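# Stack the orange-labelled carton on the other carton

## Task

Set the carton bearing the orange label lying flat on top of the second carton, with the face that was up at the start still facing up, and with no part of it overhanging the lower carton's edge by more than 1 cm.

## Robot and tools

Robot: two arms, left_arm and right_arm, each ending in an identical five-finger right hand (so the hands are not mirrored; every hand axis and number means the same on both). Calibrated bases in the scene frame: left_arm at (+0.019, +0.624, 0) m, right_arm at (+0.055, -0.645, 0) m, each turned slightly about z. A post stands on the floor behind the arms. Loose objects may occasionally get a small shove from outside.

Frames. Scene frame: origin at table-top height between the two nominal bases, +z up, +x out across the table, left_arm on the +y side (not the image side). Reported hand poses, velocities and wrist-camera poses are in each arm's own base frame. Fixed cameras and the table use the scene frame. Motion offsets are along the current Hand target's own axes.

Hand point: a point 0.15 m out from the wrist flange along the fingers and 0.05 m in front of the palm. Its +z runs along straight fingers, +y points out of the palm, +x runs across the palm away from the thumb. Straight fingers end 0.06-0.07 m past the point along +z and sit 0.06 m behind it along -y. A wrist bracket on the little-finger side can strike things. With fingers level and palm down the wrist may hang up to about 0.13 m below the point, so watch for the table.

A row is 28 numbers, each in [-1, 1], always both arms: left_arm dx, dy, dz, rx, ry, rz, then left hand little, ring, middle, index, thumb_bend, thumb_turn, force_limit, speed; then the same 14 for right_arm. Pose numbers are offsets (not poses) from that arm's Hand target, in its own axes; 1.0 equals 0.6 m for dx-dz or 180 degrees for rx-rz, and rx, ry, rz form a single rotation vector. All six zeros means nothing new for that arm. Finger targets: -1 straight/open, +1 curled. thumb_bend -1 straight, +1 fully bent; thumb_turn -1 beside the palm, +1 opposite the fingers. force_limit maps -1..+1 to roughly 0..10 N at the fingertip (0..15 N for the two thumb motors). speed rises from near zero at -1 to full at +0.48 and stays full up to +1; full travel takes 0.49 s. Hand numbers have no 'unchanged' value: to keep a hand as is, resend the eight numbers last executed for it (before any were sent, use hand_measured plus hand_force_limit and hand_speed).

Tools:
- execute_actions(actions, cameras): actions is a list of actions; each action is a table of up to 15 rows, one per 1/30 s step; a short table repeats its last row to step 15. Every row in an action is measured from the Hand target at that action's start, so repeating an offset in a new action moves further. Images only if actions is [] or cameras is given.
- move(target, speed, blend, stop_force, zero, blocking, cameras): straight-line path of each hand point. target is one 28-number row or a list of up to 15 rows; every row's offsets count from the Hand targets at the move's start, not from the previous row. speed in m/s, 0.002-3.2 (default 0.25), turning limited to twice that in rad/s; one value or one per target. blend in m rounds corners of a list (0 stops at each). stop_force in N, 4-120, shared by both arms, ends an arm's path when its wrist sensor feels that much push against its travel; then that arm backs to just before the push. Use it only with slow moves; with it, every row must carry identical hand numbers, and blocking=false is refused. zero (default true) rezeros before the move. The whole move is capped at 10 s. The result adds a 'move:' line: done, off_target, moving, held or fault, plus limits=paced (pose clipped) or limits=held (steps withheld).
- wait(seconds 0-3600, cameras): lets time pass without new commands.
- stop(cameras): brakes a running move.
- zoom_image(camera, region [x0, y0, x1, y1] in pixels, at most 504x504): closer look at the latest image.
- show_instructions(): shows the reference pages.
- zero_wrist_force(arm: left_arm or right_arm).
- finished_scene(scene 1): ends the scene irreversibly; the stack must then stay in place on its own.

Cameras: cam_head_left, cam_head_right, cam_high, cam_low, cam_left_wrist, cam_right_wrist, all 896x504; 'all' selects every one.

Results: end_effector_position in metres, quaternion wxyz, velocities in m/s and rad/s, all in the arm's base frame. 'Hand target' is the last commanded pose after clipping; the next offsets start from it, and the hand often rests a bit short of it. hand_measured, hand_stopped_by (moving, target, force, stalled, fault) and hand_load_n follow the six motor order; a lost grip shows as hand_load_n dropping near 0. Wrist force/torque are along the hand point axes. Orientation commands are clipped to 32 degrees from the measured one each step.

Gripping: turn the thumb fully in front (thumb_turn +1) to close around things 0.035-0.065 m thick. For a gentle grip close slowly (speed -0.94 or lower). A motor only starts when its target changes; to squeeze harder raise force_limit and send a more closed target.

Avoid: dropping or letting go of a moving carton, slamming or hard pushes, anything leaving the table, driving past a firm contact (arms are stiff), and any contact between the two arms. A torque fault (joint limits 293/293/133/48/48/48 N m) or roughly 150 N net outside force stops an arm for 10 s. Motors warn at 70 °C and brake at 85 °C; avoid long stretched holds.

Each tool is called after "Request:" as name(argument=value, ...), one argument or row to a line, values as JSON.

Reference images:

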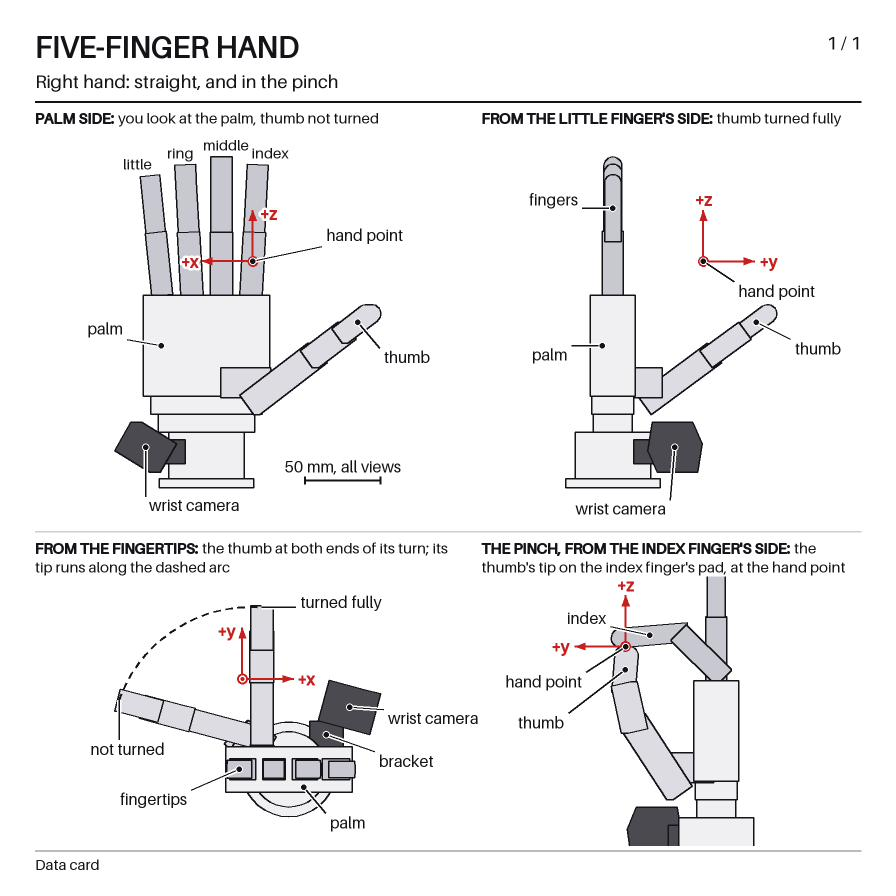

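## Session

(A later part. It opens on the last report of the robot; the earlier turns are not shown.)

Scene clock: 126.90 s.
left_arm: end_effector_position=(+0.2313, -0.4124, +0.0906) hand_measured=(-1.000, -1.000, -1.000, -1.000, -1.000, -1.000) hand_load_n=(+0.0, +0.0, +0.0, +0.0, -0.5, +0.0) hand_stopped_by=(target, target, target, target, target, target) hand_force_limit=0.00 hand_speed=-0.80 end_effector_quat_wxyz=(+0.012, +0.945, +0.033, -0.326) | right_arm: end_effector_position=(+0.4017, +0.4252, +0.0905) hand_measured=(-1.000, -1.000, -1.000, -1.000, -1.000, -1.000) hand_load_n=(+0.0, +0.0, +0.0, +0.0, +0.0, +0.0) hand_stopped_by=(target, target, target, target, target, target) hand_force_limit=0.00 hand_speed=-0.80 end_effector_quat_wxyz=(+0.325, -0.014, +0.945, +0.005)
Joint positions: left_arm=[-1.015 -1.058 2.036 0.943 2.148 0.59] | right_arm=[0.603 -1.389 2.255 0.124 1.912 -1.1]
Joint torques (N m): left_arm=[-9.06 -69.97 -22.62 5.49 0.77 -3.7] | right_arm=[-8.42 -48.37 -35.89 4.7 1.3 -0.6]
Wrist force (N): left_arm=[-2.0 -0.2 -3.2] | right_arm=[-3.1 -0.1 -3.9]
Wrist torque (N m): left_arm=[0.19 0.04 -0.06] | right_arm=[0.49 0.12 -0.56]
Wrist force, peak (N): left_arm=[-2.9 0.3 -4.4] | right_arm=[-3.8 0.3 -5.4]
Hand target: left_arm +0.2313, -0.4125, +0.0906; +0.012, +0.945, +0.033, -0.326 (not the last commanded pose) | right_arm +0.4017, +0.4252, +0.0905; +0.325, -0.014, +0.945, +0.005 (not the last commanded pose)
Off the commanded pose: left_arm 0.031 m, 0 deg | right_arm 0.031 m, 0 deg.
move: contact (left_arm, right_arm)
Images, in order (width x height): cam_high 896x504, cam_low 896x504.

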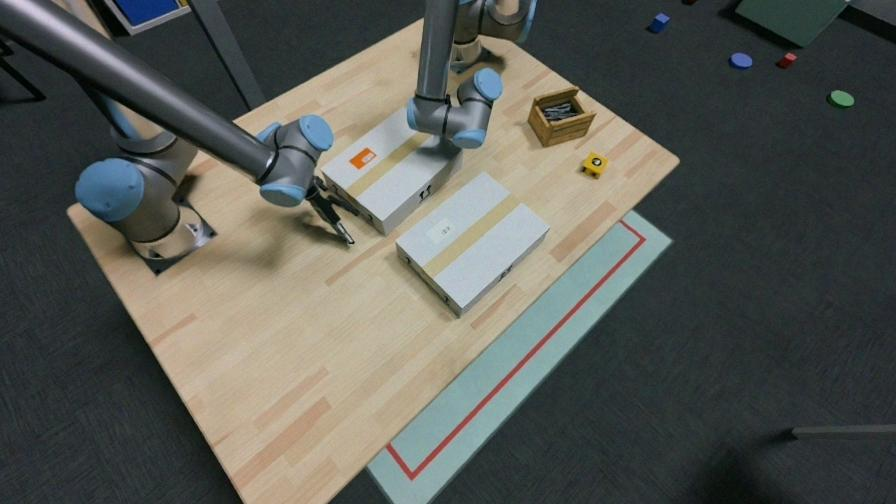

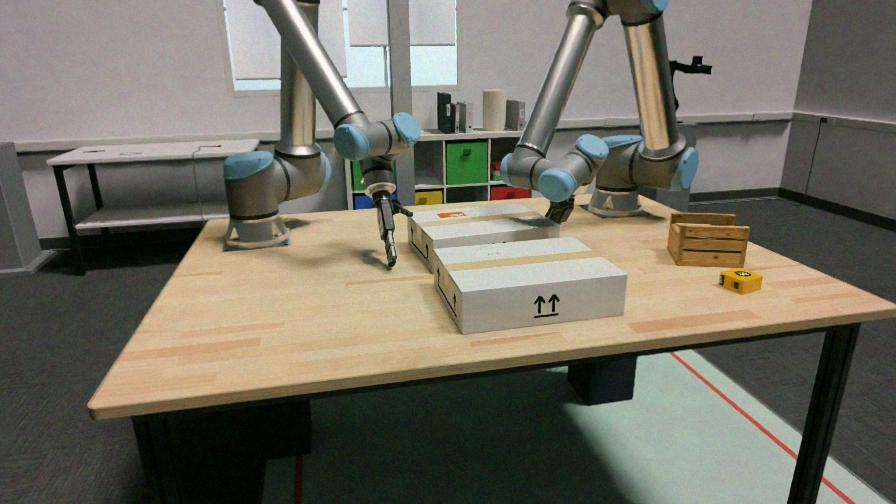

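Request:
move(
  target=[-0.0041,0,-0.0053,0,0,0,-1,-1,-1,-1,-1,-1,0,-0.8,-0.0041,0,-0.0053,0,0,0,-1,-1,-1,-1,-1,-1,0,-0.8],
  speed=0.05,
)

Request:
move(
  target=[0,0.09,0,0,0,0,-1,-1,-1,-1,-1,-1,0,-0.8,0,0.09,0,0,0,0,-1,-1,-1,-1,-1,-1,0,-0.8],
  speed=0.03,
  stop_force=10,
  cameras=["all"],
)

Scene clock: 146.73 s.
left_arm: end_effector_position=(+0.2313, -0.4125, +0.0947) hand_measured=(-1.000, -1.000, -1.000, -1.000, -1.000, -1.000) hand_load_n=(+0.0, +0.0, +0.0, +0.0, +0.0, +0.0) hand_stopped_by=(target, target, target, target, target, target) hand_force_limit=0.00 hand_speed=-0.80 end_effector_quat_wxyz=(+0.012, +0.945, +0.033, -0.326) | right_arm: end_effector_position=(+0.4018, +0.4253, +0.0946) hand_measured=(-1.000, -1.000, -1.000, -1.000, -1.000, -1.000) hand_load_n=(+0.0, +0.0, +0.0, +0.0, +0.0, +0.0) hand_stopped_by=(target, target, target, target, target, target) hand_force_limit=0.00 hand_speed=-0.80 end_effector_quat_wxyz=(+0.325, -0.014, +0.945, +0.005)
Joint positions: left_arm=[-1.015 -1.065 2.035 0.95 2.148 0.59] | right_arm=[0.603 -1.395 2.252 0.133 1.912 -1.1]
Joint torques (N m): left_arm=[8.94 -47.64 -25.9 2.12 -0.4 -0.71] | right_arm=[4.38 -32.31 -19.48 -0.11 2.31 0.87]
Wrist force (N): left_arm=[0.3 0.7 0.8] | right_arm=[-0.9 0.5 0.0]
Wrist torque (N m): left_arm=[0.08 -0.10 0.10] | right_arm=[0.32 -0.05 -0.41]
Wrist force, peak (N): left_arm=[-2.5 0.8 -3.6] | right_arm=[-3.3 0.1 -3.9]
Hand target: left_arm +0.2313, -0.4125, +0.0947; +0.012, +0.945, +0.033, -0.326 | right_arm +0.4017, +0.4252, +0.0945; +0.325, -0.014, +0.945, +0.005
Off the commanded pose: left_arm 0.000 m, 0 deg | right_arm 0.000 m, 0 deg.
move: done

Scene clock: 149.57 s.
left_arm: end_effector_position=(+0.2351, -0.4663, +0.0947) hand_measured=(-1.000, -1.000, -1.000, -1.000, -1.000, -1.000) hand_load_n=(+0.0, +0.0, +0.0, +0.0, +0.0, +0.0) hand_stopped_by=(target, target, target, target, target, target) hand_force_limit=0.00 hand_speed=-0.80 end_effector_quat_wxyz=(+0.012, +0.945, +0.033, -0.326) | right_arm: end_effector_position=(+0.4001, +0.4792, +0.0945) hand_measured=(-1.000, -1.000, -1.000, -1.000, -1.000, -1.000) hand_load_n=(+0.0, +0.0, +0.0, +0.0, +0.0, +0.0) hand_stopped_by=(target, target, target, target, target, target) hand_force_limit=0.00 hand_speed=-0.80 end_effector_quat_wxyz=(+0.325, -0.014, +0.945, +0.005)
Joint positions: left_arm=[-1.061 -1.026 1.951 0.967 2.163 0.539] | right_arm=[0.711 -1.319 2.159 0.185 1.969 -1.002]
Joint torques (N m): left_arm=[10.76 -74.77 -8.32 2.57 -0.05 2.7] | right_arm=[-13.27 -54.18 -19.35 0.17 -1.9 -1.64]
Wrist force (N): left_arm=[0.6 -0.2 0.7] | right_arm=[-0.5 -0.2 -0.7]
Wrist torque (N m): left_arm=[-0.05 -0.17 0.10] | right_arm=[0.28 -0.06 -0.43]
Wrist force, peak (N): left_arm=[0.3 0.7 1.0] | right_arm=[-0.3 0.1 -1.5]
Hand target: left_arm +0.2351, -0.4663, +0.0947; +0.012, +0.945, +0.033, -0.326 | right_arm +0.4001, +0.4792, +0.0945; +0.325, -0.014, +0.945, +0.005
Off the commanded pose: left_arm 0.000 m, 0 deg | right_arm 0.000 m, 0 deg.
move: done
cam_left_wrist: T_world_to_cam=[[0.26385, -0.94726, -0.18188, -0.48603], [-0.26874, -0.25328, 0.92932, -0.15007], [-0.92637, -0.19632, -0.3214, 0.27487]] pos_world=[0.34253, -0.44444, 0.13941]
cam_right_wrist: T_world_to_cam=[[-0.24785, 0.9586, -0.14017, -0.34991], [0.29945, 0.21341, 0.92994, -0.31827], [0.92136, 0.18851, -0.33994, -0.30923]] pos_world=[0.29349, 0.46164, 0.1418]

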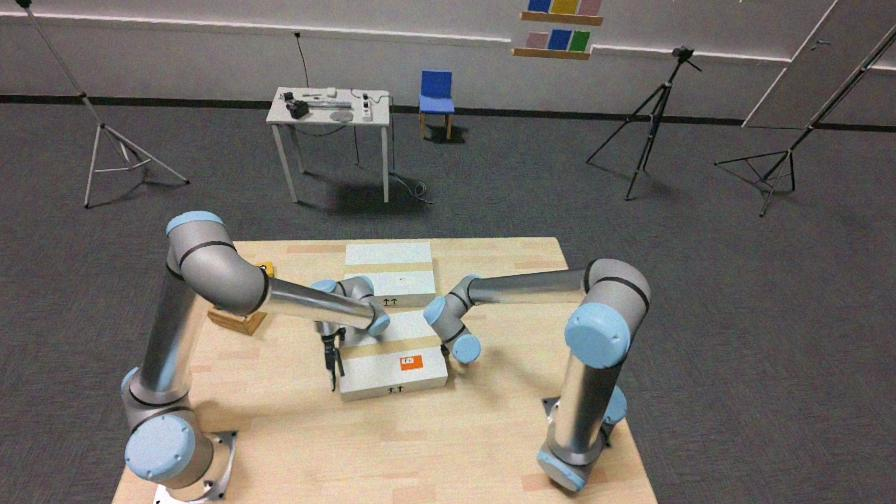

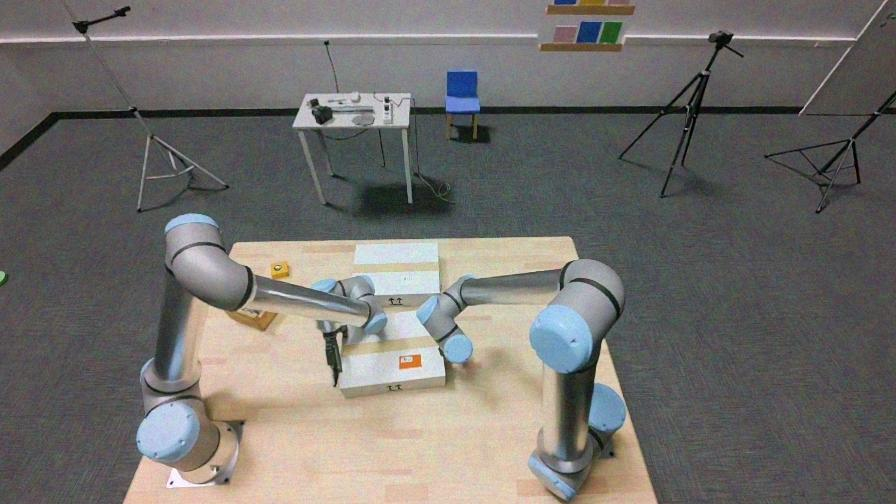

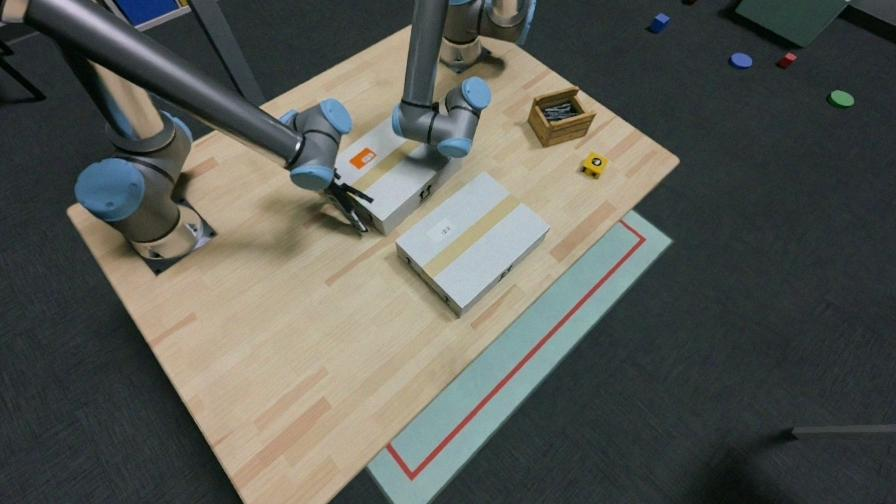

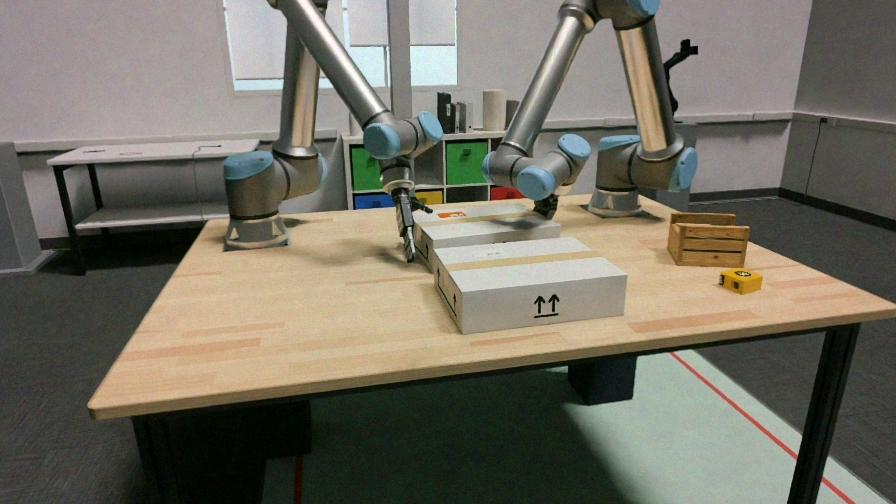

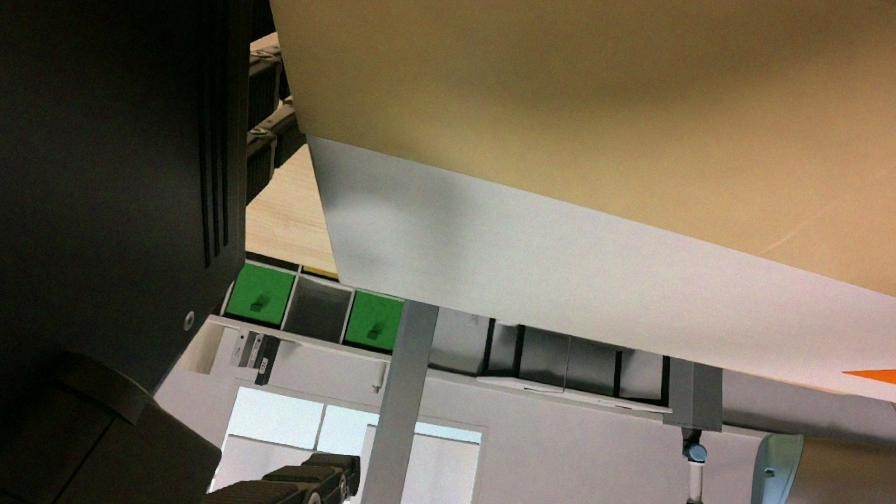

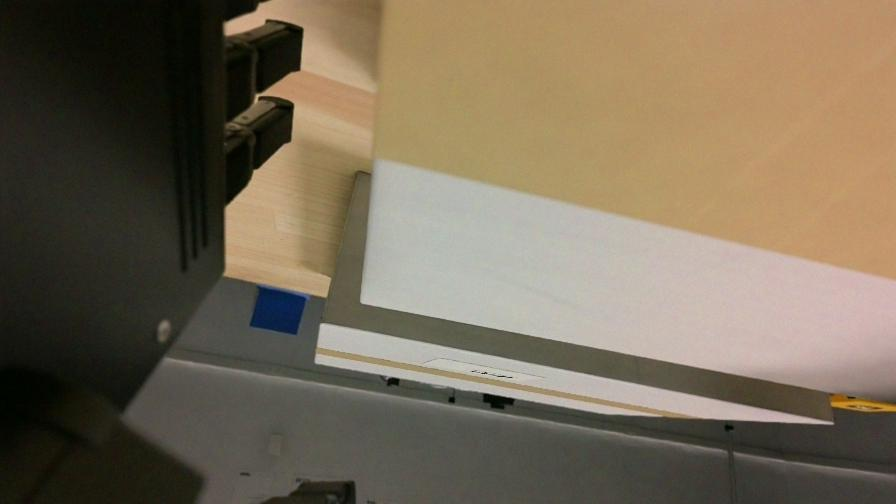

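Request:
move(
  target=[0,0.07,0,0,0,0,-1,-1,-1,-1,-1,-1,0,-0.8,0,0.07,0,0,0,0,-1,-1,-1,-1,-1,-1,0,-0.8],
  speed=0.01,
  stop_force=8,
  cameras=["cam_high", "cam_low"],
)

Scene clock: 159.33 s.
left_arm: end_effector_position=(+0.2360, -0.4788, +0.0947) hand_measured=(-1.000, -1.000, -1.000, -1.000, -1.000, -1.000) hand_load_n=(+0.0, +0.0, +0.0, +0.0, +0.0, +0.0) hand_stopped_by=(target, target, target, target, target, target) hand_force_limit=0.00 hand_speed=-0.80 end_effector_quat_wxyz=(+0.012, +0.945, +0.033, -0.326) | right_arm: end_effector_position=(+0.3993, +0.5045, +0.0945) hand_measured=(-1.000, -1.000, -1.000, -1.000, -1.000, -1.000) hand_load_n=(+0.0, +0.0, +0.0, +0.0, +0.0, +0.0) hand_stopped_by=(target, target, target, target, target, target) hand_force_limit=0.00 hand_speed=-0.80 end_effector_quat_wxyz=(+0.325, -0.014, +0.945, +0.005)
Joint positions: left_arm=[-1.07 -1.016 1.931 0.972 2.166 0.528] | right_arm=[0.755 -1.284 2.114 0.212 1.992 -0.962]
Joint torques (N m): left_arm=[5.4 -72.67 -19.67 2.21 -0.44 3.54] | right_arm=[-12.51 -57.13 -19.9 0.21 -1.48 -1.35]
Wrist force (N): left_arm=[0.5 -2.0 0.0] | right_arm=[-0.1 -0.2 -0.9]
Wrist torque (N m): left_arm=[-0.03 -0.13 -0.06] | right_arm=[0.35 -0.11 -0.40]
Wrist force, peak (N): left_arm=[-0.4 -9.0 -1.4] | right_arm=[-2.2 -9.3 -1.3]
Hand target: left_arm +0.2360, -0.4788, +0.0947; +0.012, +0.945, +0.033, -0.326 (not the last commanded pose) | right_arm +0.3993, +0.5045, +0.0945; +0.325, -0.014, +0.945, +0.005 (not the last commanded pose)
Off the commanded pose: left_arm 0.030 m, 0 deg | right_arm 0.017 m, 0 deg.
move: contact (left_arm, right_arm)

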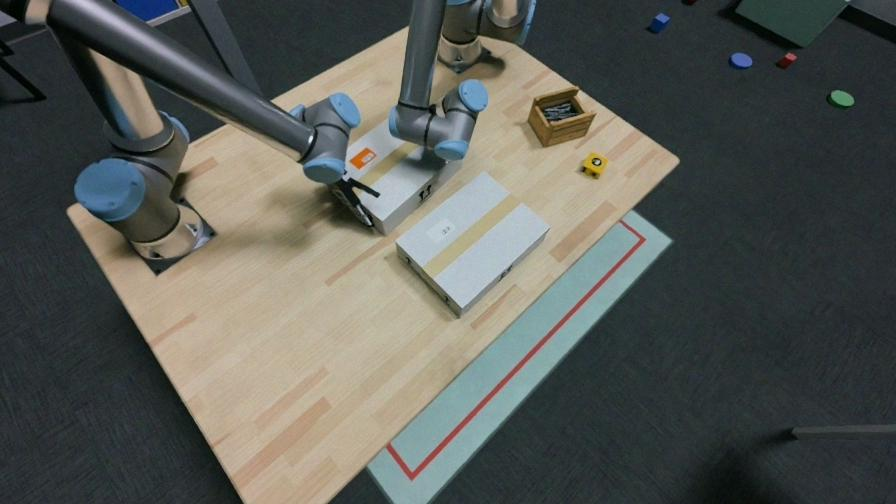

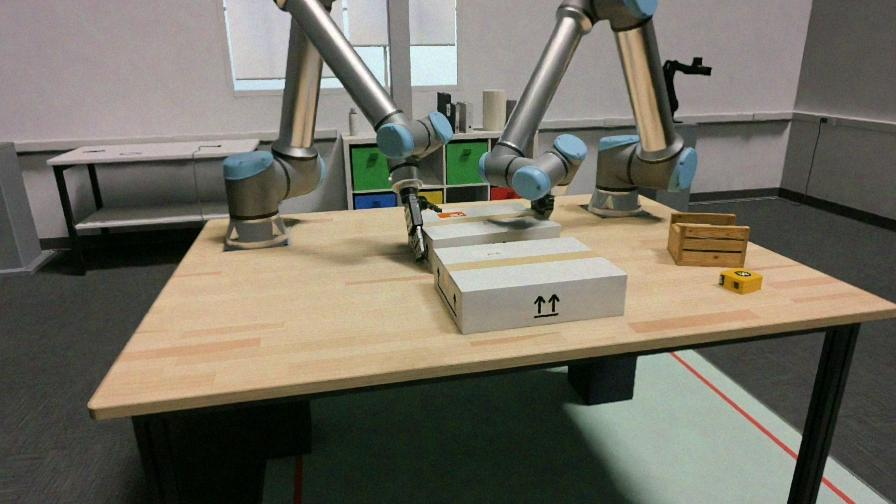

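Request:
move(
  target=[0,0.05,0,0,0,0,-1,-1,-1,-1,-1,-1,0,-0.8,0,0.05,0,0,0,0,-1,-1,-1,-1,-1,-1,0,-0.8],
  speed=0.004,
  stop_force=20,
  zero=false,
)

Scene clock: 164.67 s.
left_arm: end_effector_position=(+0.2360, -0.4792, +0.0947) hand_measured=(-1.000, -1.000, -1.000, -1.000, -1.000, -1.000) hand_load_n=(+0.0, +0.0, +0.0, +0.0, +0.0, +0.0) hand_stopped_by=(target, target, target, target, target, target) hand_force_limit=0.00 hand_speed=-0.80 end_effector_quat_wxyz=(+0.012, +0.945, +0.033, -0.326) | right_arm: end_effector_position=(+0.3993, +0.5050, +0.0944) hand_measured=(-1.000, -1.000, -1.000, -1.000, -1.000, -1.000) hand_load_n=(+0.0, +0.0, +0.0, +0.0, +0.0, +0.0) hand_stopped_by=(target, target, target, target, target, target) hand_force_limit=0.00 hand_speed=-0.80 end_effector_quat_wxyz=(+0.325, -0.014, +0.945, +0.004)
Joint positions: left_arm=[-1.07 -1.016 1.93 0.972 2.166 0.528] | right_arm=[0.756 -1.283 2.113 0.213 1.992 -0.961]
Joint torques (N m): left_arm=[3.23 -74.69 -20.2 -1.32 3.76 3.34] | right_arm=[-2.66 -55.77 -25.37 -2.24 -6.46 -0.73]
Wrist force (N): left_arm=[-0.3 -20.3 -2.4] | right_arm=[-6.1 -19.9 0.5]
Wrist torque (N m): left_arm=[-0.58 0.08 -1.22] | right_arm=[-0.48 0.02 -1.92]
Wrist force, peak (N): left_arm=[1.5 -26.9 -1.8] | right_arm=[-6.0 -25.5 -1.4]
Hand target: left_arm +0.2360, -0.4792, +0.0947; +0.012, +0.945, +0.033, -0.326 (not the last commanded pose) | right_arm +0.3993, +0.5050, +0.0944; +0.325, -0.014, +0.945, +0.004 (not the last commanded pose)
Off the commanded pose: left_arm 0.030 m, 0 deg | right_arm 0.030 m, 0 deg.
move: contact (left_arm, right_arm)

Request:
move(
  target=[0,0.05,0,0,0,0,-1,-1,-1,-1,-1,-1,0,-0.8,0,0.05,0,0,0,0,-1,-1,-1,-1,-1,-1,0,-0.8],
  speed=0.003,
  stop_force=40,
  zero=false,
)

Scene clock: 175.17 s.
left_arm: end_effector_position=(+0.2360, -0.4795, +0.0947) hand_measured=(-1.000, -1.000, -1.000, -1.000, -1.000, -1.000) hand_load_n=(+0.0, +0.0, +0.0, +0.0, +0.0, +0.0) hand_stopped_by=(target, target, target, target, target, target) hand_force_limit=0.00 hand_speed=-0.80 end_effector_quat_wxyz=(+0.012, +0.945, +0.033, -0.326) | right_arm: end_effector_position=(+0.3992, +0.5054, +0.0943) hand_measured=(-1.000, -1.000, -1.000, -1.000, -1.000, -1.000) hand_load_n=(+0.5, +0.0, +0.5, +0.0, +0.0, +0.0) hand_stopped_by=(target, target, target, target, target, target) hand_force_limit=0.00 hand_speed=-0.80 end_effector_quat_wxyz=(+0.325, -0.014, +0.945, +0.004)
Joint positions: left_arm=[-1.071 -1.016 1.93 0.972 2.166 0.527] | right_arm=[0.757 -1.282 2.112 0.214 1.993 -0.96]
Joint torques (N m): left_arm=[-4.18 -76.35 -31.7 -5.43 5.59 4.4] | right_arm=[5.94 -54.91 -33.42 -5.05 -11.39 -0.47]
Wrist force (N): left_arm=[-0.1 -42.4 -8.5] | right_arm=[-11.2 -41.2 -0.4]
Wrist torque (N m): left_arm=[-0.93 0.36 -2.51] | right_arm=[-1.11 0.26 -3.40]
Wrist force, peak (N): left_arm=[0.7 -47.9 -6.2] | right_arm=[-10.8 -45.4 -2.1]
Hand target: left_arm +0.2360, -0.4795, +0.0947; +0.012, +0.945, +0.033, -0.326 (not the last commanded pose) | right_arm +0.3992, +0.5054, +0.0943; +0.325, -0.014, +0.945, +0.004 (not the last commanded pose)
Off the commanded pose: left_arm 0.030 m, 0 deg | right_arm 0.030 m, 0 deg.
move: contact (left_arm, right_arm)

Request:
move(
  target=[-0.0123,0,-0.0158,0,0,0,-1,-1,-1,-1,-1,-1,0,-0.8,-0.0123,0,-0.0158,0,0,0,-1,-1,-1,-1,-1,-1,0,-0.8],
  speed=0.02,
  cameras=["cam_low","cam_left_wrist","cam_right_wrist"],
)

Scene clock: 179.27 s.
left_arm: end_effector_position=(+0.2361, -0.4795, +0.1068) hand_measured=(-1.000, -1.000, -1.000, -1.000, -1.000, -1.000) hand_load_n=(+0.0, +0.0, +0.0, +0.0, +0.0, -0.5) hand_stopped_by=(target, target, target, target, target, target) hand_force_limit=0.00 hand_speed=-0.80 end_effector_quat_wxyz=(+0.012, +0.945, +0.033, -0.326) | right_arm: end_effector_position=(+0.3992, +0.5055, +0.1065) hand_measured=(-1.000, -1.000, -1.000, -1.000, -1.000, -1.000) hand_load_n=(+0.0, +0.0, +0.0, +0.0, +0.0, +0.0) hand_stopped_by=(target, target, target, target, target, target) hand_force_limit=0.00 hand_speed=-0.80 end_effector_quat_wxyz=(+0.325, -0.014, +0.945, +0.004)
Joint positions: left_arm=[-1.071 -1.032 1.927 0.991 2.166 0.527] | right_arm=[0.757 -1.299 2.105 0.237 1.993 -0.96]
Joint torques (N m): left_arm=[0.93 -58.35 -49.53 -0.68 5.24 4.12] | right_arm=[20.49 -44.91 -46.98 -4.55 -1.71 1.82]
Wrist force (N): left_arm=[5.1 -26.9 6.8] | right_arm=[3.6 -27.3 3.3]
Wrist torque (N m): left_arm=[-0.89 -0.68 -1.50] | right_arm=[-0.55 -0.53 -1.97]
Wrist force, peak (N): left_arm=[-0.5 -42.7 -8.2] | right_arm=[-11.2 -41.6 -0.8]
Hand target: left_arm +0.2361, -0.4795, +0.1067; +0.012, +0.945, +0.033, -0.326 | right_arm +0.3992, +0.5055, +0.1064; +0.325, -0.014, +0.945, +0.004
Off the commanded pose: left_arm 0.000 m, 0 deg | right_arm 0.000 m, 0 deg.
move: done
cam_left_wrist: T_world_to_cam=[[0.26361, -0.94734, -0.18183, -0.49651], [-0.26879, -0.25317, 0.92933, -0.16445], [-0.92642, -0.19611, -0.32138, 0.27714]] pos_world=[0.34343, -0.45765, 0.15161]
cam_right_wrist: T_world_to_cam=[[-0.24768, 0.95857, -0.14072, -0.37349], [0.29967, 0.21392, 0.92975, -0.33507], [0.92133, 0.18812, -0.34024, -0.3091]] pos_world=[0.29269, 0.48784, 0.1538]

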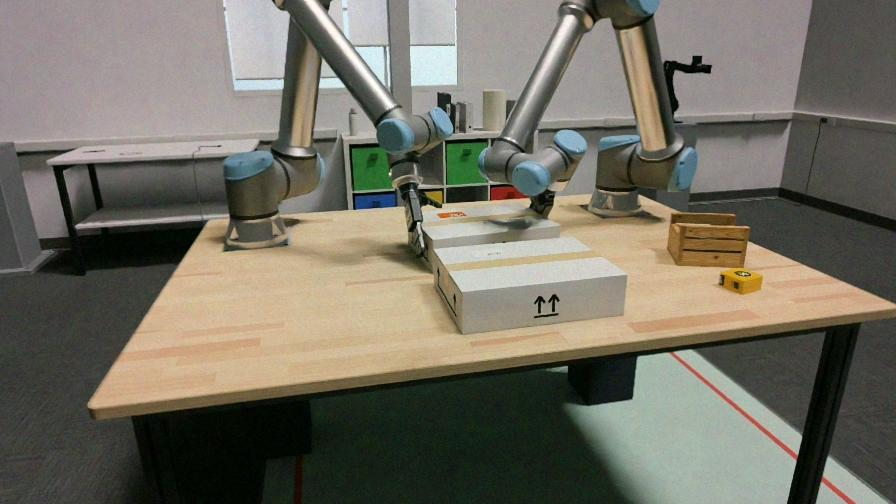

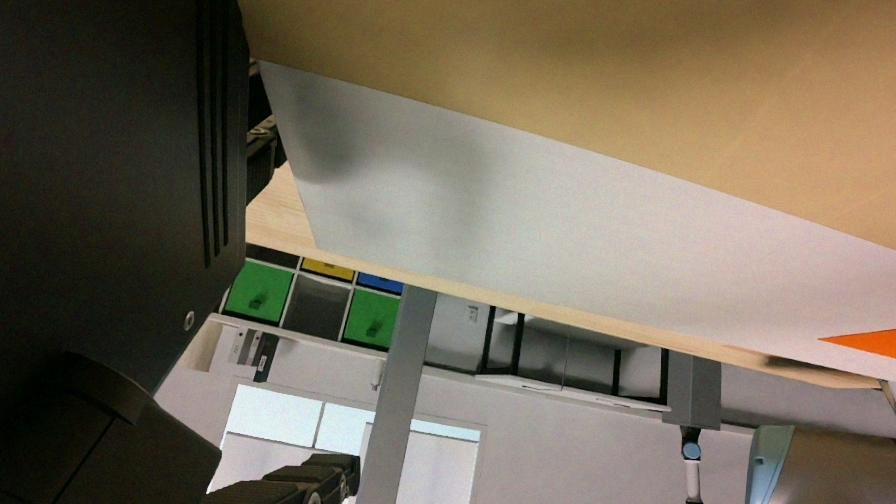

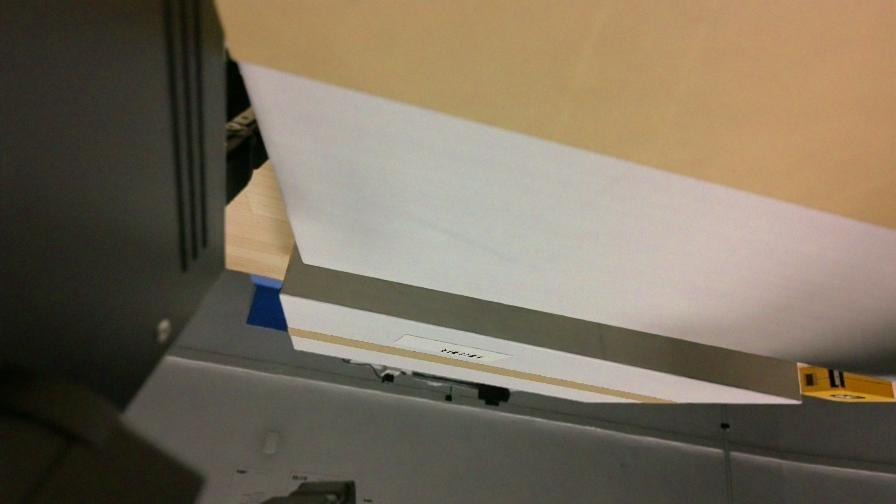

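Request:
zoom_image(
  camera="cam_low",
  region=[380, 170, 600, 300],
)

Scaled by 2.291 from the camera's image (finer frame: 1280x720).

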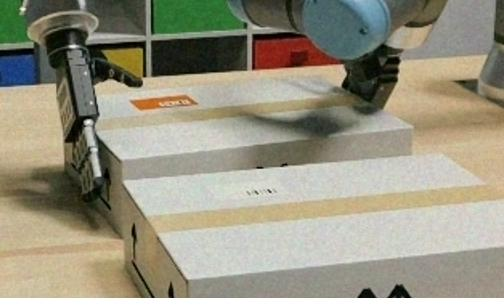

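Request:
move(
  target=[0.0123,-0.003,0.0158,0,0,0,-1,-1,-1,-1,-1,-1,0,-0.8,0.0123,-0.003,0.0158,0,0,0,-1,-1,-1,-1,-1,-1,0,-0.8],
  speed=0.02,
)

Request:
move(
  target=[0,0.05,0,0,0,0,-1,-1,-1,-1,-1,-1,0,-0.8,0,0.05,0,0,0,0,-1,-1,-1,-1,-1,-1,0,-0.8],
  speed=0.003,
  stop_force=55,
  zero=false,
)

Scene clock: 196.50 s.
left_arm: end_effector_position=(+0.2359, -0.4776, +0.0946) hand_measured=(-1.000, -1.000, -1.000, -1.000, -1.000, -1.000) hand_load_n=(+0.0, +0.0, +0.0, +0.0, +0.0, +0.0) hand_stopped_by=(target, target, target, target, target, target) hand_force_limit=0.00 hand_speed=-0.80 end_effector_quat_wxyz=(+0.012, +0.945, +0.033, -0.326) | right_arm: end_effector_position=(+0.3992, +0.5036, +0.0942) hand_measured=(-1.000, -1.000, -1.000, -1.000, -1.000, -1.000) hand_load_n=(+0.0, +0.0, +0.0, +0.0, +0.0, +0.0) hand_stopped_by=(target, target, target, target, target, target) hand_force_limit=0.00 hand_speed=-0.80 end_effector_quat_wxyz=(+0.325, -0.014, +0.945, +0.004)
Joint positions: left_arm=[-1.069 -1.017 1.933 0.971 2.166 0.529] | right_arm=[0.754 -1.285 2.116 0.211 1.991 -0.963]
Joint torques (N m): left_arm=[6.9 -73.29 -16.27 5.96 -1.31 3.05] | right_arm=[-7.21 -56.2 -29.97 5.19 -1.16 -1.05]
Wrist force (N): left_arm=[0.3 0.1 1.1] | right_arm=[-1.6 -0.9 -0.7]
Wrist torque (N m): left_arm=[-0.04 -0.14 -0.23] | right_arm=[0.20 0.11 -0.28]
Wrist force, peak (N): left_arm=[-3.2 -28.7 -2.0] | right_arm=[-5.0 -30.1 -7.8]
Hand target: left_arm +0.2359, -0.4777, +0.0947; +0.012, +0.945, +0.033, -0.326 | right_arm +0.3993, +0.5036, +0.0943; +0.325, -0.014, +0.945, +0.004
Off the commanded pose: left_arm 0.000 m, 0 deg | right_arm 0.000 m, 0 deg.
move: done

Scene clock: 198.27 s.
left_arm: end_effector_position=(+0.2360, -0.4797, +0.0947) hand_measured=(-1.000, -1.000, -1.000, -1.000, -1.000, -1.000) hand_load_n=(+0.0, +0.0, +0.0, +0.0, -0.5, -0.5) hand_stopped_by=(target, target, target, target, target, target) hand_force_limit=0.00 hand_speed=-0.80 end_effector_quat_wxyz=(+0.011, +0.945, +0.033, -0.326) | right_arm: end_effector_position=(+0.3992, +0.5057, +0.0943) hand_measured=(-1.000, -1.000, -1.000, -1.000, -1.000, -1.000) hand_load_n=(+0.0, +0.0, +0.0, +0.0, +0.0, +0.0) hand_stopped_by=(target, target, target, target, target, target) hand_force_limit=0.00 hand_speed=-0.80 end_effector_quat_wxyz=(+0.325, -0.014, +0.946, +0.004)
Joint positions: left_arm=[-1.071 -1.016 1.929 0.972 2.166 0.527] | right_arm=[0.757 -1.282 2.112 0.214 1.993 -0.959]
Joint torques (N m): left_arm=[-9.88 -68.99 -38.98 -7.41 6.08 3.95] | right_arm=[11.58 -53.25 -36.83 -7.27 -14.81 -0.01]
Wrist force (N): left_arm=[-1.9 -57.4 -14.9] | right_arm=[-17.2 -56.3 -3.7]
Wrist torque (N m): left_arm=[-1.09 0.82 -3.30] | right_arm=[-1.53 0.78 -4.48]
Wrist force, peak (N): left_arm=[-1.5 -61.7 -14.0] | right_arm=[-17.6 -60.5 -6.7]
Hand target: left_arm +0.2360, -0.4797, +0.0947; +0.011, +0.945, +0.033, -0.326 (not the last commanded pose) | right_arm +0.3992, +0.5057, +0.0943; +0.325, -0.014, +0.946, +0.004 (not the last commanded pose)
Off the commanded pose: left_arm 0.028 m, 0 deg | right_arm 0.028 m, 0 deg.
move: contact (left_arm, right_arm)

Request:
move(
  target=[-0.001,0,-0.0013,0,0,0,-1,-1,-1,-1,-1,-1,0,-0.8,-0.001,0,-0.0013,0,0,0,-1,-1,-1,-1,-1,-1,0,-0.8],
  speed=0.01,
)

Request:
move(
  target=[-0.001,0,-0.0013,0,0,0,-1,-1,-1,-1,-1,-1,0,-0.8,-0.001,0,-0.0013,0,0,0,-1,-1,-1,-1,-1,-1,0,-0.8],
  speed=0.01,
)

Request:
move(
  target=[-0.002,0,-0.0026,0,0,0,-1,-1,-1,-1,-1,-1,0,-0.8,-0.002,0,-0.0026,0,0,0,-1,-1,-1,-1,-1,-1,0,-0.8],
  speed=0.01,
)

Scene clock: 204.77 s.
left_arm: end_effector_position=(+0.2360, -0.4796, +0.0956) hand_measured=(-1.000, -1.000, -1.000, -1.000, -1.000, -1.000) hand_load_n=(+0.0, +0.0, +0.0, +0.0, +0.0, +0.0) hand_stopped_by=(target, target, target, target, target, target) hand_force_limit=0.00 hand_speed=-0.80 end_effector_quat_wxyz=(+0.011, +0.945, +0.033, -0.326) | right_arm: end_effector_position=(+0.3991, +0.5057, +0.0953) hand_measured=(-1.000, -1.000, -1.000, -1.000, -1.000, -1.000) hand_load_n=(+0.0, +0.0, +0.0, +0.0, +0.0, +0.0) hand_stopped_by=(target, target, target, target, target, target) hand_force_limit=0.00 hand_speed=-0.80 end_effector_quat_wxyz=(+0.325, -0.014, +0.946, +0.004)
Joint positions: left_arm=[-1.071 -1.017 1.929 0.974 2.166 0.527] | right_arm=[0.757 -1.283 2.111 0.216 1.993 -0.959]
Joint torques (N m): left_arm=[-5.65 -72.63 -64.26 1.96 7.54 4.51] | right_arm=[14.59 -55.12 -67.48 -4.72 -3.73 0.76]
Wrist force (N): left_arm=[9.9 -44.4 11.9] | right_arm=[7.8 -44.5 10.2]
Wrist torque (N m): left_arm=[-1.96 -1.12 -2.05] | right_arm=[-1.75 -0.78 -2.65]
Wrist force, peak (N): left_arm=[-2.3 -57.5 -14.7] | right_arm=[-17.5 -56.5 -4.2]
Hand target: left_arm +0.2360, -0.4797, +0.0956; +0.011, +0.945, +0.033, -0.326 | right_arm +0.3992, +0.5057, +0.0953; +0.325, -0.014, +0.946, +0.004
Off the commanded pose: left_arm 0.000 m, 0 deg | right_arm 0.000 m, 0 deg.
move: done

Scene clock: 205.27 s.
left_arm: end_effector_position=(+0.2360, -0.4797, +0.0967) hand_measured=(-1.000, -1.000, -1.000, -1.000, -1.000, -1.000) hand_load_n=(+0.0, +0.0, +0.0, +0.0, +0.0, +0.0) hand_stopped_by=(target, target, target, target, target, target) hand_force_limit=0.00 hand_speed=-0.80 end_effector_quat_wxyz=(+0.011, +0.945, +0.033, -0.326) | right_arm: end_effector_position=(+0.3992, +0.5057, +0.0963) hand_measured=(-1.000, -1.000, -1.000, -1.000, -1.000, -1.000) hand_load_n=(+0.0, +0.0, +0.0, +0.0, +0.0, +0.0) hand_stopped_by=(target, target, target, target, target, target) hand_force_limit=0.00 hand_speed=-0.80 end_effector_quat_wxyz=(+0.325, -0.014, +0.945, +0.004)
Joint positions: left_arm=[-1.071 -1.018 1.929 0.976 2.166 0.527] | right_arm=[0.757 -1.285 2.111 0.218 1.994 -0.959]
Joint torques (N m): left_arm=[-3.42 -72.34 -64.21 -2.07 8.33 4.89] | right_arm=[20.17 -51.43 -60.15 -6.52 -5.25 2.08]
Wrist force (N): left_arm=[8.2 -46.7 10.4] | right_arm=[6.0 -45.6 8.6]
Wrist torque (N m): left_arm=[-1.85 -0.98 -2.28] | right_arm=[-1.60 -0.68 -2.77]
Wrist force, peak (N): left_arm=[8.0 -46.7 10.8] | right_arm=[5.8 -46.3 8.4]
Hand target: left_arm +0.2360, -0.4797, +0.0966; +0.011, +0.945, +0.033, -0.326 | right_arm +0.3992, +0.5057, +0.0963; +0.325, -0.014, +0.946, +0.004
Off the commanded pose: left_arm 0.000 m, 0 deg | right_arm 0.000 m, 0 deg.
move: done

Scene clock: 205.77 s.
left_arm: end_effector_position=(+0.2361, -0.4797, +0.0987) hand_measured=(-1.000, -1.000, -1.000, -1.000, -1.000, -1.000) hand_load_n=(+0.0, +0.0, +0.0, +0.0, -0.5, +0.0) hand_stopped_by=(target, target, target, target, target, target) hand_force_limit=0.00 hand_speed=-0.80 end_effector_quat_wxyz=(+0.011, +0.945, +0.033, -0.326) | right_arm: end_effector_position=(+0.3992, +0.5057, +0.0983) hand_measured=(-1.000, -1.000, -1.000, -1.000, -1.000, -1.000) hand_load_n=(+0.0, +0.0, +0.0, +0.0, +0.0, +0.0) hand_stopped_by=(target, target, target, target, target, target) hand_force_limit=0.00 hand_speed=-0.80 end_effector_quat_wxyz=(+0.325, -0.014, +0.946, +0.004)
Joint positions: left_arm=[-1.071 -1.021 1.928 0.979 2.166 0.527] | right_arm=[0.757 -1.287 2.109 0.222 1.994 -0.959]
Joint torques (N m): left_arm=[-1.46 -71.77 -59.9 -1.48 8.59 4.75] | right_arm=[24.78 -49.91 -61.46 -6.2 -5.23 2.64]
Wrist force (N): left_arm=[8.3 -44.3 10.3] | right_arm=[6.2 -45.7 8.6]
Wrist torque (N m): left_arm=[-1.72 -1.02 -2.17] | right_arm=[-1.61 -0.76 -2.79]
Wrist force, peak (N): left_arm=[10.6 -46.2 12.6] | right_arm=[8.1 -46.2 10.7]
Hand target: left_arm +0.2361, -0.4797, +0.0986; +0.011, +0.945, +0.033, -0.326 | right_arm +0.3992, +0.5057, +0.0982; +0.325, -0.014, +0.946, +0.004
Off the commanded pose: left_arm 0.000 m, 0 deg | right_arm 0.000 m, 0 deg.
move: done

Request:
move(
  target=[-0.004,0,-0.0052,0,0,0,-1,-1,-1,-1,-1,-1,0,-0.8,-0.004,0,-0.0052,0,0,0,-1,-1,-1,-1,-1,-1,0,-0.8],
  speed=0.01,
  cameras=["cam_high","cam_low","cam_left_wrist"],
)

Request:
zoom_image(
  camera="cam_high",
  region=[310, 140, 410, 250],
)

Scene clock: 213.33 s.
left_arm: end_effector_position=(+0.2361, -0.4796, +0.1026) hand_measured=(-1.000, -1.000, -1.000, -1.000, -1.000, -1.000) hand_load_n=(+0.0, +0.0, +0.0, +0.0, +0.0, +0.0) hand_stopped_by=(target, target, target, target, target, target) hand_force_limit=0.00 hand_speed=-0.80 end_effector_quat_wxyz=(+0.011, +0.945, +0.033, -0.326) | right_arm: end_effector_position=(+0.3991, +0.5057, +0.1023) hand_measured=(-1.000, -1.000, -1.000, -1.000, -1.000, -1.000) hand_load_n=(+0.0, +0.0, +0.0, +0.0, +0.0, +0.0) hand_stopped_by=(target, target, target, target, target, target) hand_force_limit=0.00 hand_speed=-0.80 end_effector_quat_wxyz=(+0.325, -0.014, +0.946, +0.004)
Joint positions: left_arm=[-1.071 -1.026 1.928 0.985 2.166 0.527] | right_arm=[0.757 -1.293 2.107 0.23 1.994 -0.959]
Joint torques (N m): left_arm=[-0.72 -70.56 -61.02 -0.6 7.89 4.86] | right_arm=[22.71 -50.22 -60.33 -4.48 -6.27 3.24]
Wrist force (N): left_arm=[7.0 -41.0 10.2] | right_arm=[5.8 -40.0 7.3]
Wrist torque (N m): left_arm=[-1.54 -0.93 -2.16] | right_arm=[-1.21 -0.72 -2.55]
Wrist force, peak (N): left_arm=[7.7 -44.7 10.7] | right_arm=[4.7 -47.2 6.4]
Hand target: left_arm +0.2361, -0.4797, +0.1025; +0.011, +0.945, +0.033, -0.326 | right_arm +0.3991, +0.5057, +0.1022; +0.325, -0.014, +0.946, +0.004
Off the commanded pose: left_arm 0.000 m, 0 deg | right_arm 0.000 m, 0 deg.
move: done
cam_left_wrist: T_world_to_cam=[[0.2637, -0.94719, -0.18246, -0.49726], [-0.26865, -0.25379, 0.9292, -0.16079], [-0.92644, -0.19601, -0.32139, 0.27579]] pos_world=[0.34343, -0.45775, 0.14731]

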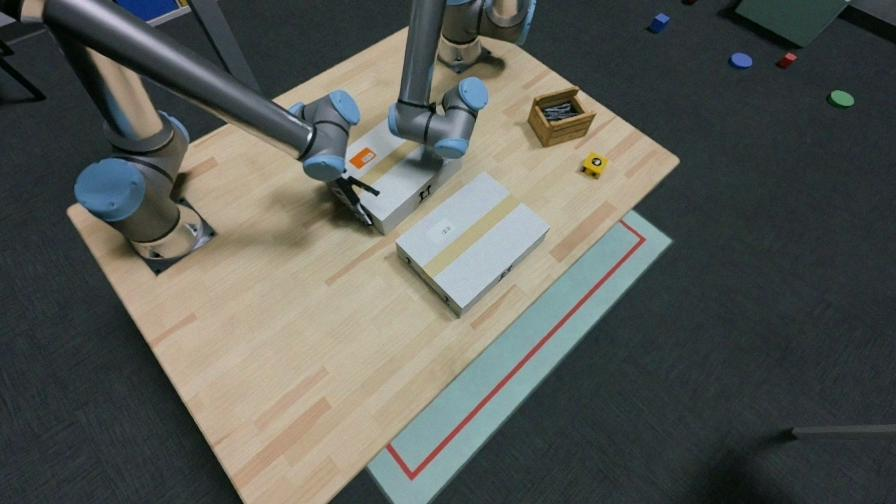

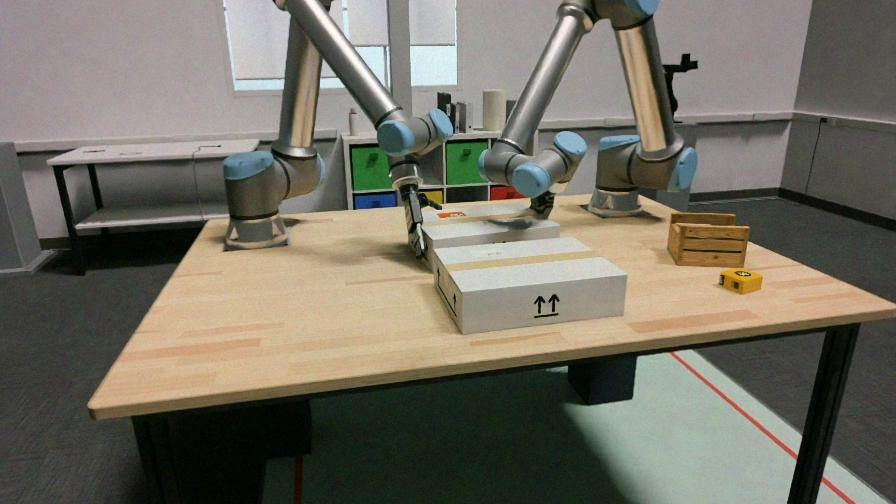

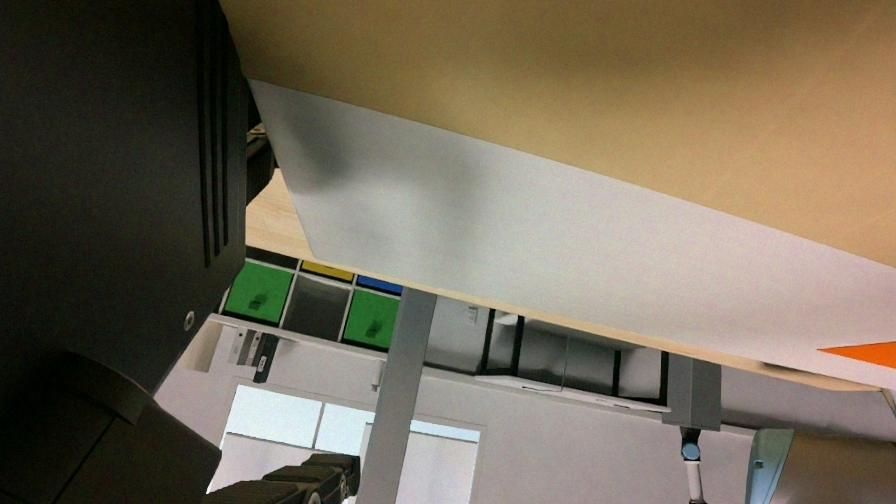

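Scaled by 4.582 from the camera's image (finer frame: 1280x720).

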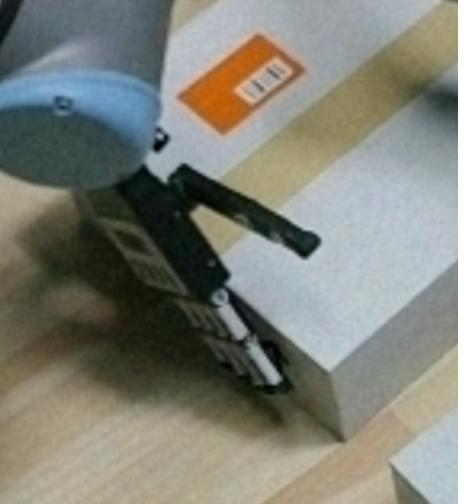

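Request:
move(
  target=[0.0092,-0.004,0.0118,0,0,0,-1,-1,-1,-1,-1,-1,0,-0.8,0.0092,-0.004,0.0118,0,0,0,-1,-1,-1,-1,-1,-1,0,-0.8],
  speed=0.02,
)

Request:
move(
  target=[0,0.05,0,0,0,0,-1,-1,-1,-1,-1,-1,0,-0.8,0,0.05,0,0,0,0,-1,-1,-1,-1,-1,-1,0,-0.8],
  speed=0.003,
  stop_force=72,
  zero=false,
)

Request:
move(
  target=[-0.003,0,-0.0039,0,0,0,-1,-1,-1,-1,-1,-1,0,-0.8,-0.003,0,-0.0039,0,0,0,-1,-1,-1,-1,-1,-1,0,-0.8],
  speed=0.01,
  cameras=["cam_high"],
)

Request:
zoom_image(
  camera="cam_high",
  region=[310, 140, 410, 250],
)

Scene clock: 225.23 s.
left_arm: end_effector_position=(+0.2359, -0.4773, +0.0934) hand_measured=(-1.000, -1.000, -1.000, -1.000, -1.000, -1.000) hand_load_n=(+0.0, +0.0, +0.0, +0.0, +0.0, +0.0) hand_stopped_by=(target, target, target, target, target, target) hand_force_limit=0.00 hand_speed=-0.80 end_effector_quat_wxyz=(+0.011, +0.945, +0.033, -0.326) | right_arm: end_effector_position=(+0.3992, +0.5033, +0.0931) hand_measured=(-1.000, -1.000, -1.000, -1.000, -1.000, -1.000) hand_load_n=(+0.0, +0.0, +0.0, +0.0, +0.0, +0.0) hand_stopped_by=(target, target, target, target, target, target) hand_force_limit=0.00 hand_speed=-0.80 end_effector_quat_wxyz=(+0.325, -0.014, +0.946, +0.004)
Joint positions: left_arm=[-1.069 -1.016 1.933 0.97 2.165 0.529] | right_arm=[0.753 -1.283 2.117 0.209 1.991 -0.963]
Joint torques (N m): left_arm=[7.87 -74.16 -15.67 6.35 -1.43 2.77] | right_arm=[-5.47 -56.32 -30.07 4.12 -0.77 -0.45]
Wrist force (N): left_arm=[0.4 0.5 0.7] | right_arm=[-2.1 1.2 -0.9]
Wrist torque (N m): left_arm=[0.03 -0.13 -0.22] | right_arm=[0.54 0.20 -0.25]
Wrist force, peak (N): left_arm=[-8.2 -45.1 -4.8] | right_arm=[-4.8 -42.5 -12.3]
Hand target: left_arm +0.2359, -0.4773, +0.0936; +0.011, +0.945, +0.033, -0.326 | right_arm +0.3992, +0.5033, +0.0932; +0.325, -0.014, +0.946, +0.004
Off the commanded pose: left_arm 0.000 m, 0 deg | right_arm 0.000 m, 0 deg.
move: done

Scene clock: 227.20 s.
left_arm: end_effector_position=(+0.2361, -0.4799, +0.0935) hand_measured=(-1.000, -1.000, -1.000, -1.000, -1.000, -1.000) hand_load_n=(+0.0, +0.0, +0.0, -0.5, +0.0, +0.0) hand_stopped_by=(target, target, target, target, target, target) hand_force_limit=0.00 hand_speed=-0.80 end_effector_quat_wxyz=(+0.011, +0.945, +0.033, -0.326) | right_arm: end_effector_position=(+0.3991, +0.5060, +0.0932) hand_measured=(-1.000, -1.000, -1.000, -1.000, -1.000, -1.000) hand_load_n=(-0.5, +0.0, +0.0, +0.0, +0.0, +0.0) hand_stopped_by=(target, target, target, target, target, target) hand_force_limit=0.00 hand_speed=-0.80 end_effector_quat_wxyz=(+0.325, -0.014, +0.946, +0.004)
Joint positions: left_arm=[-1.071 -1.014 1.929 0.971 2.166 0.527] | right_arm=[0.758 -1.28 2.111 0.213 1.994 -0.958]
Joint torques (N m): left_arm=[-9.97 -69.23 -48.77 -11.23 7.27 4.3] | right_arm=[18.47 -49.58 -40.99 -10.28 -19.57 0.51]
Wrist force (N): left_arm=[-4.9 -74.5 -17.4] | right_arm=[-25.0 -72.9 -9.8]
Wrist torque (N m): left_arm=[-1.45 1.06 -4.27] | right_arm=[-1.54 1.47 -5.72]
Wrist force, peak (N): left_arm=[-4.4 -79.6 -16.6] | right_arm=[-25.2 -77.7 -11.9]
Hand target: left_arm +0.2361, -0.4799, +0.0935; +0.011, +0.945, +0.033, -0.326 (not the last commanded pose) | right_arm +0.3991, +0.5060, +0.0932; +0.325, -0.014, +0.946, +0.004 (not the last commanded pose)
Off the commanded pose: left_arm 0.027 m, 0 deg | right_arm 0.027 m, 0 deg.
move: contact (left_arm, right_arm)

Scene clock: 227.70 s.
left_arm: end_effector_position=(+0.2361, -0.4798, +0.0965) hand_measured=(-1.000, -1.000, -1.000, -1.000, -1.000, -1.000) hand_load_n=(+0.0, +0.0, +0.0, +0.0, +0.0, +0.0) hand_stopped_by=(target, target, target, target, target, target) hand_force_limit=0.00 hand_speed=-0.80 end_effector_quat_wxyz=(+0.011, +0.945, +0.033, -0.326) | right_arm: end_effector_position=(+0.3990, +0.5060, +0.0961) hand_measured=(-1.000, -1.000, -1.000, -1.000, -1.000, -1.000) hand_load_n=(+0.0, +0.0, +0.0, +0.0, +0.0, +0.0) hand_stopped_by=(target, target, target, target, target, target) hand_force_limit=0.00 hand_speed=-0.80 end_effector_quat_wxyz=(+0.325, -0.014, +0.946, +0.004)
Joint positions: left_arm=[-1.071 -1.018 1.928 0.976 2.166 0.527] | right_arm=[0.758 -1.284 2.11 0.219 1.994 -0.958]
Joint torques (N m): left_arm=[-8.52 -73.42 -73.73 -2.89 10.14 4.97] | right_arm=[27.59 -54.63 -75.58 -8.13 -7 2.01]
Wrist force (N): left_arm=[9.9 -60.8 12.9] | right_arm=[6.9 -58.9 10.0]
Wrist torque (N m): left_arm=[-2.40 -1.22 -2.88] | right_arm=[-1.98 -0.68 -3.43]
Wrist force, peak (N): left_arm=[-5.2 -74.1 -16.6] | right_arm=[-25.1 -72.8 -9.8]
Hand target: left_arm +0.2361, -0.4799, +0.0965; +0.011, +0.945, +0.033, -0.326 | right_arm +0.3991, +0.5060, +0.0961; +0.325, -0.014, +0.946, +0.004
Off the commanded pose: left_arm 0.000 m, 0 deg | right_arm 0.000 m, 0 deg.
move: done

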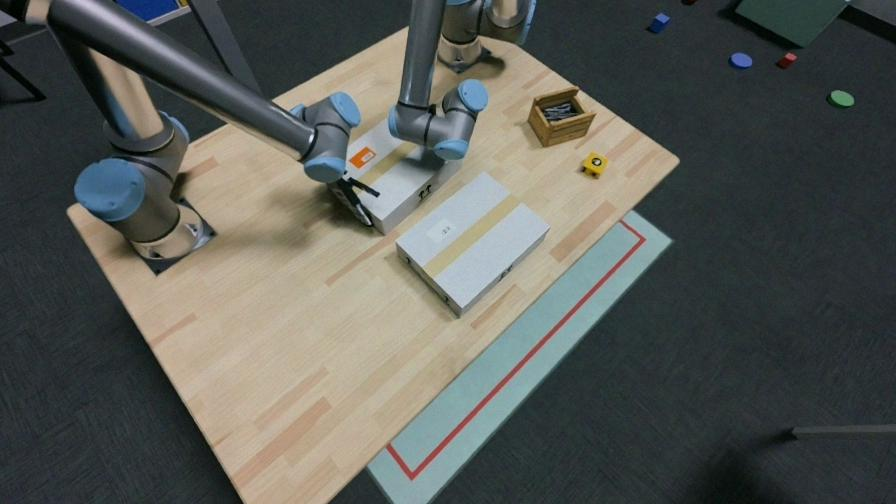

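Scaled by 4.582 from the camera's image (finer frame: 1280x720).

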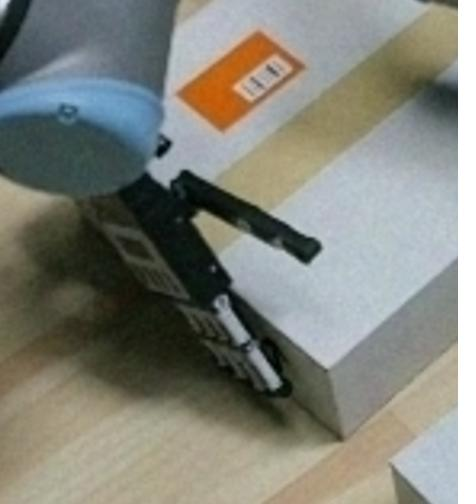

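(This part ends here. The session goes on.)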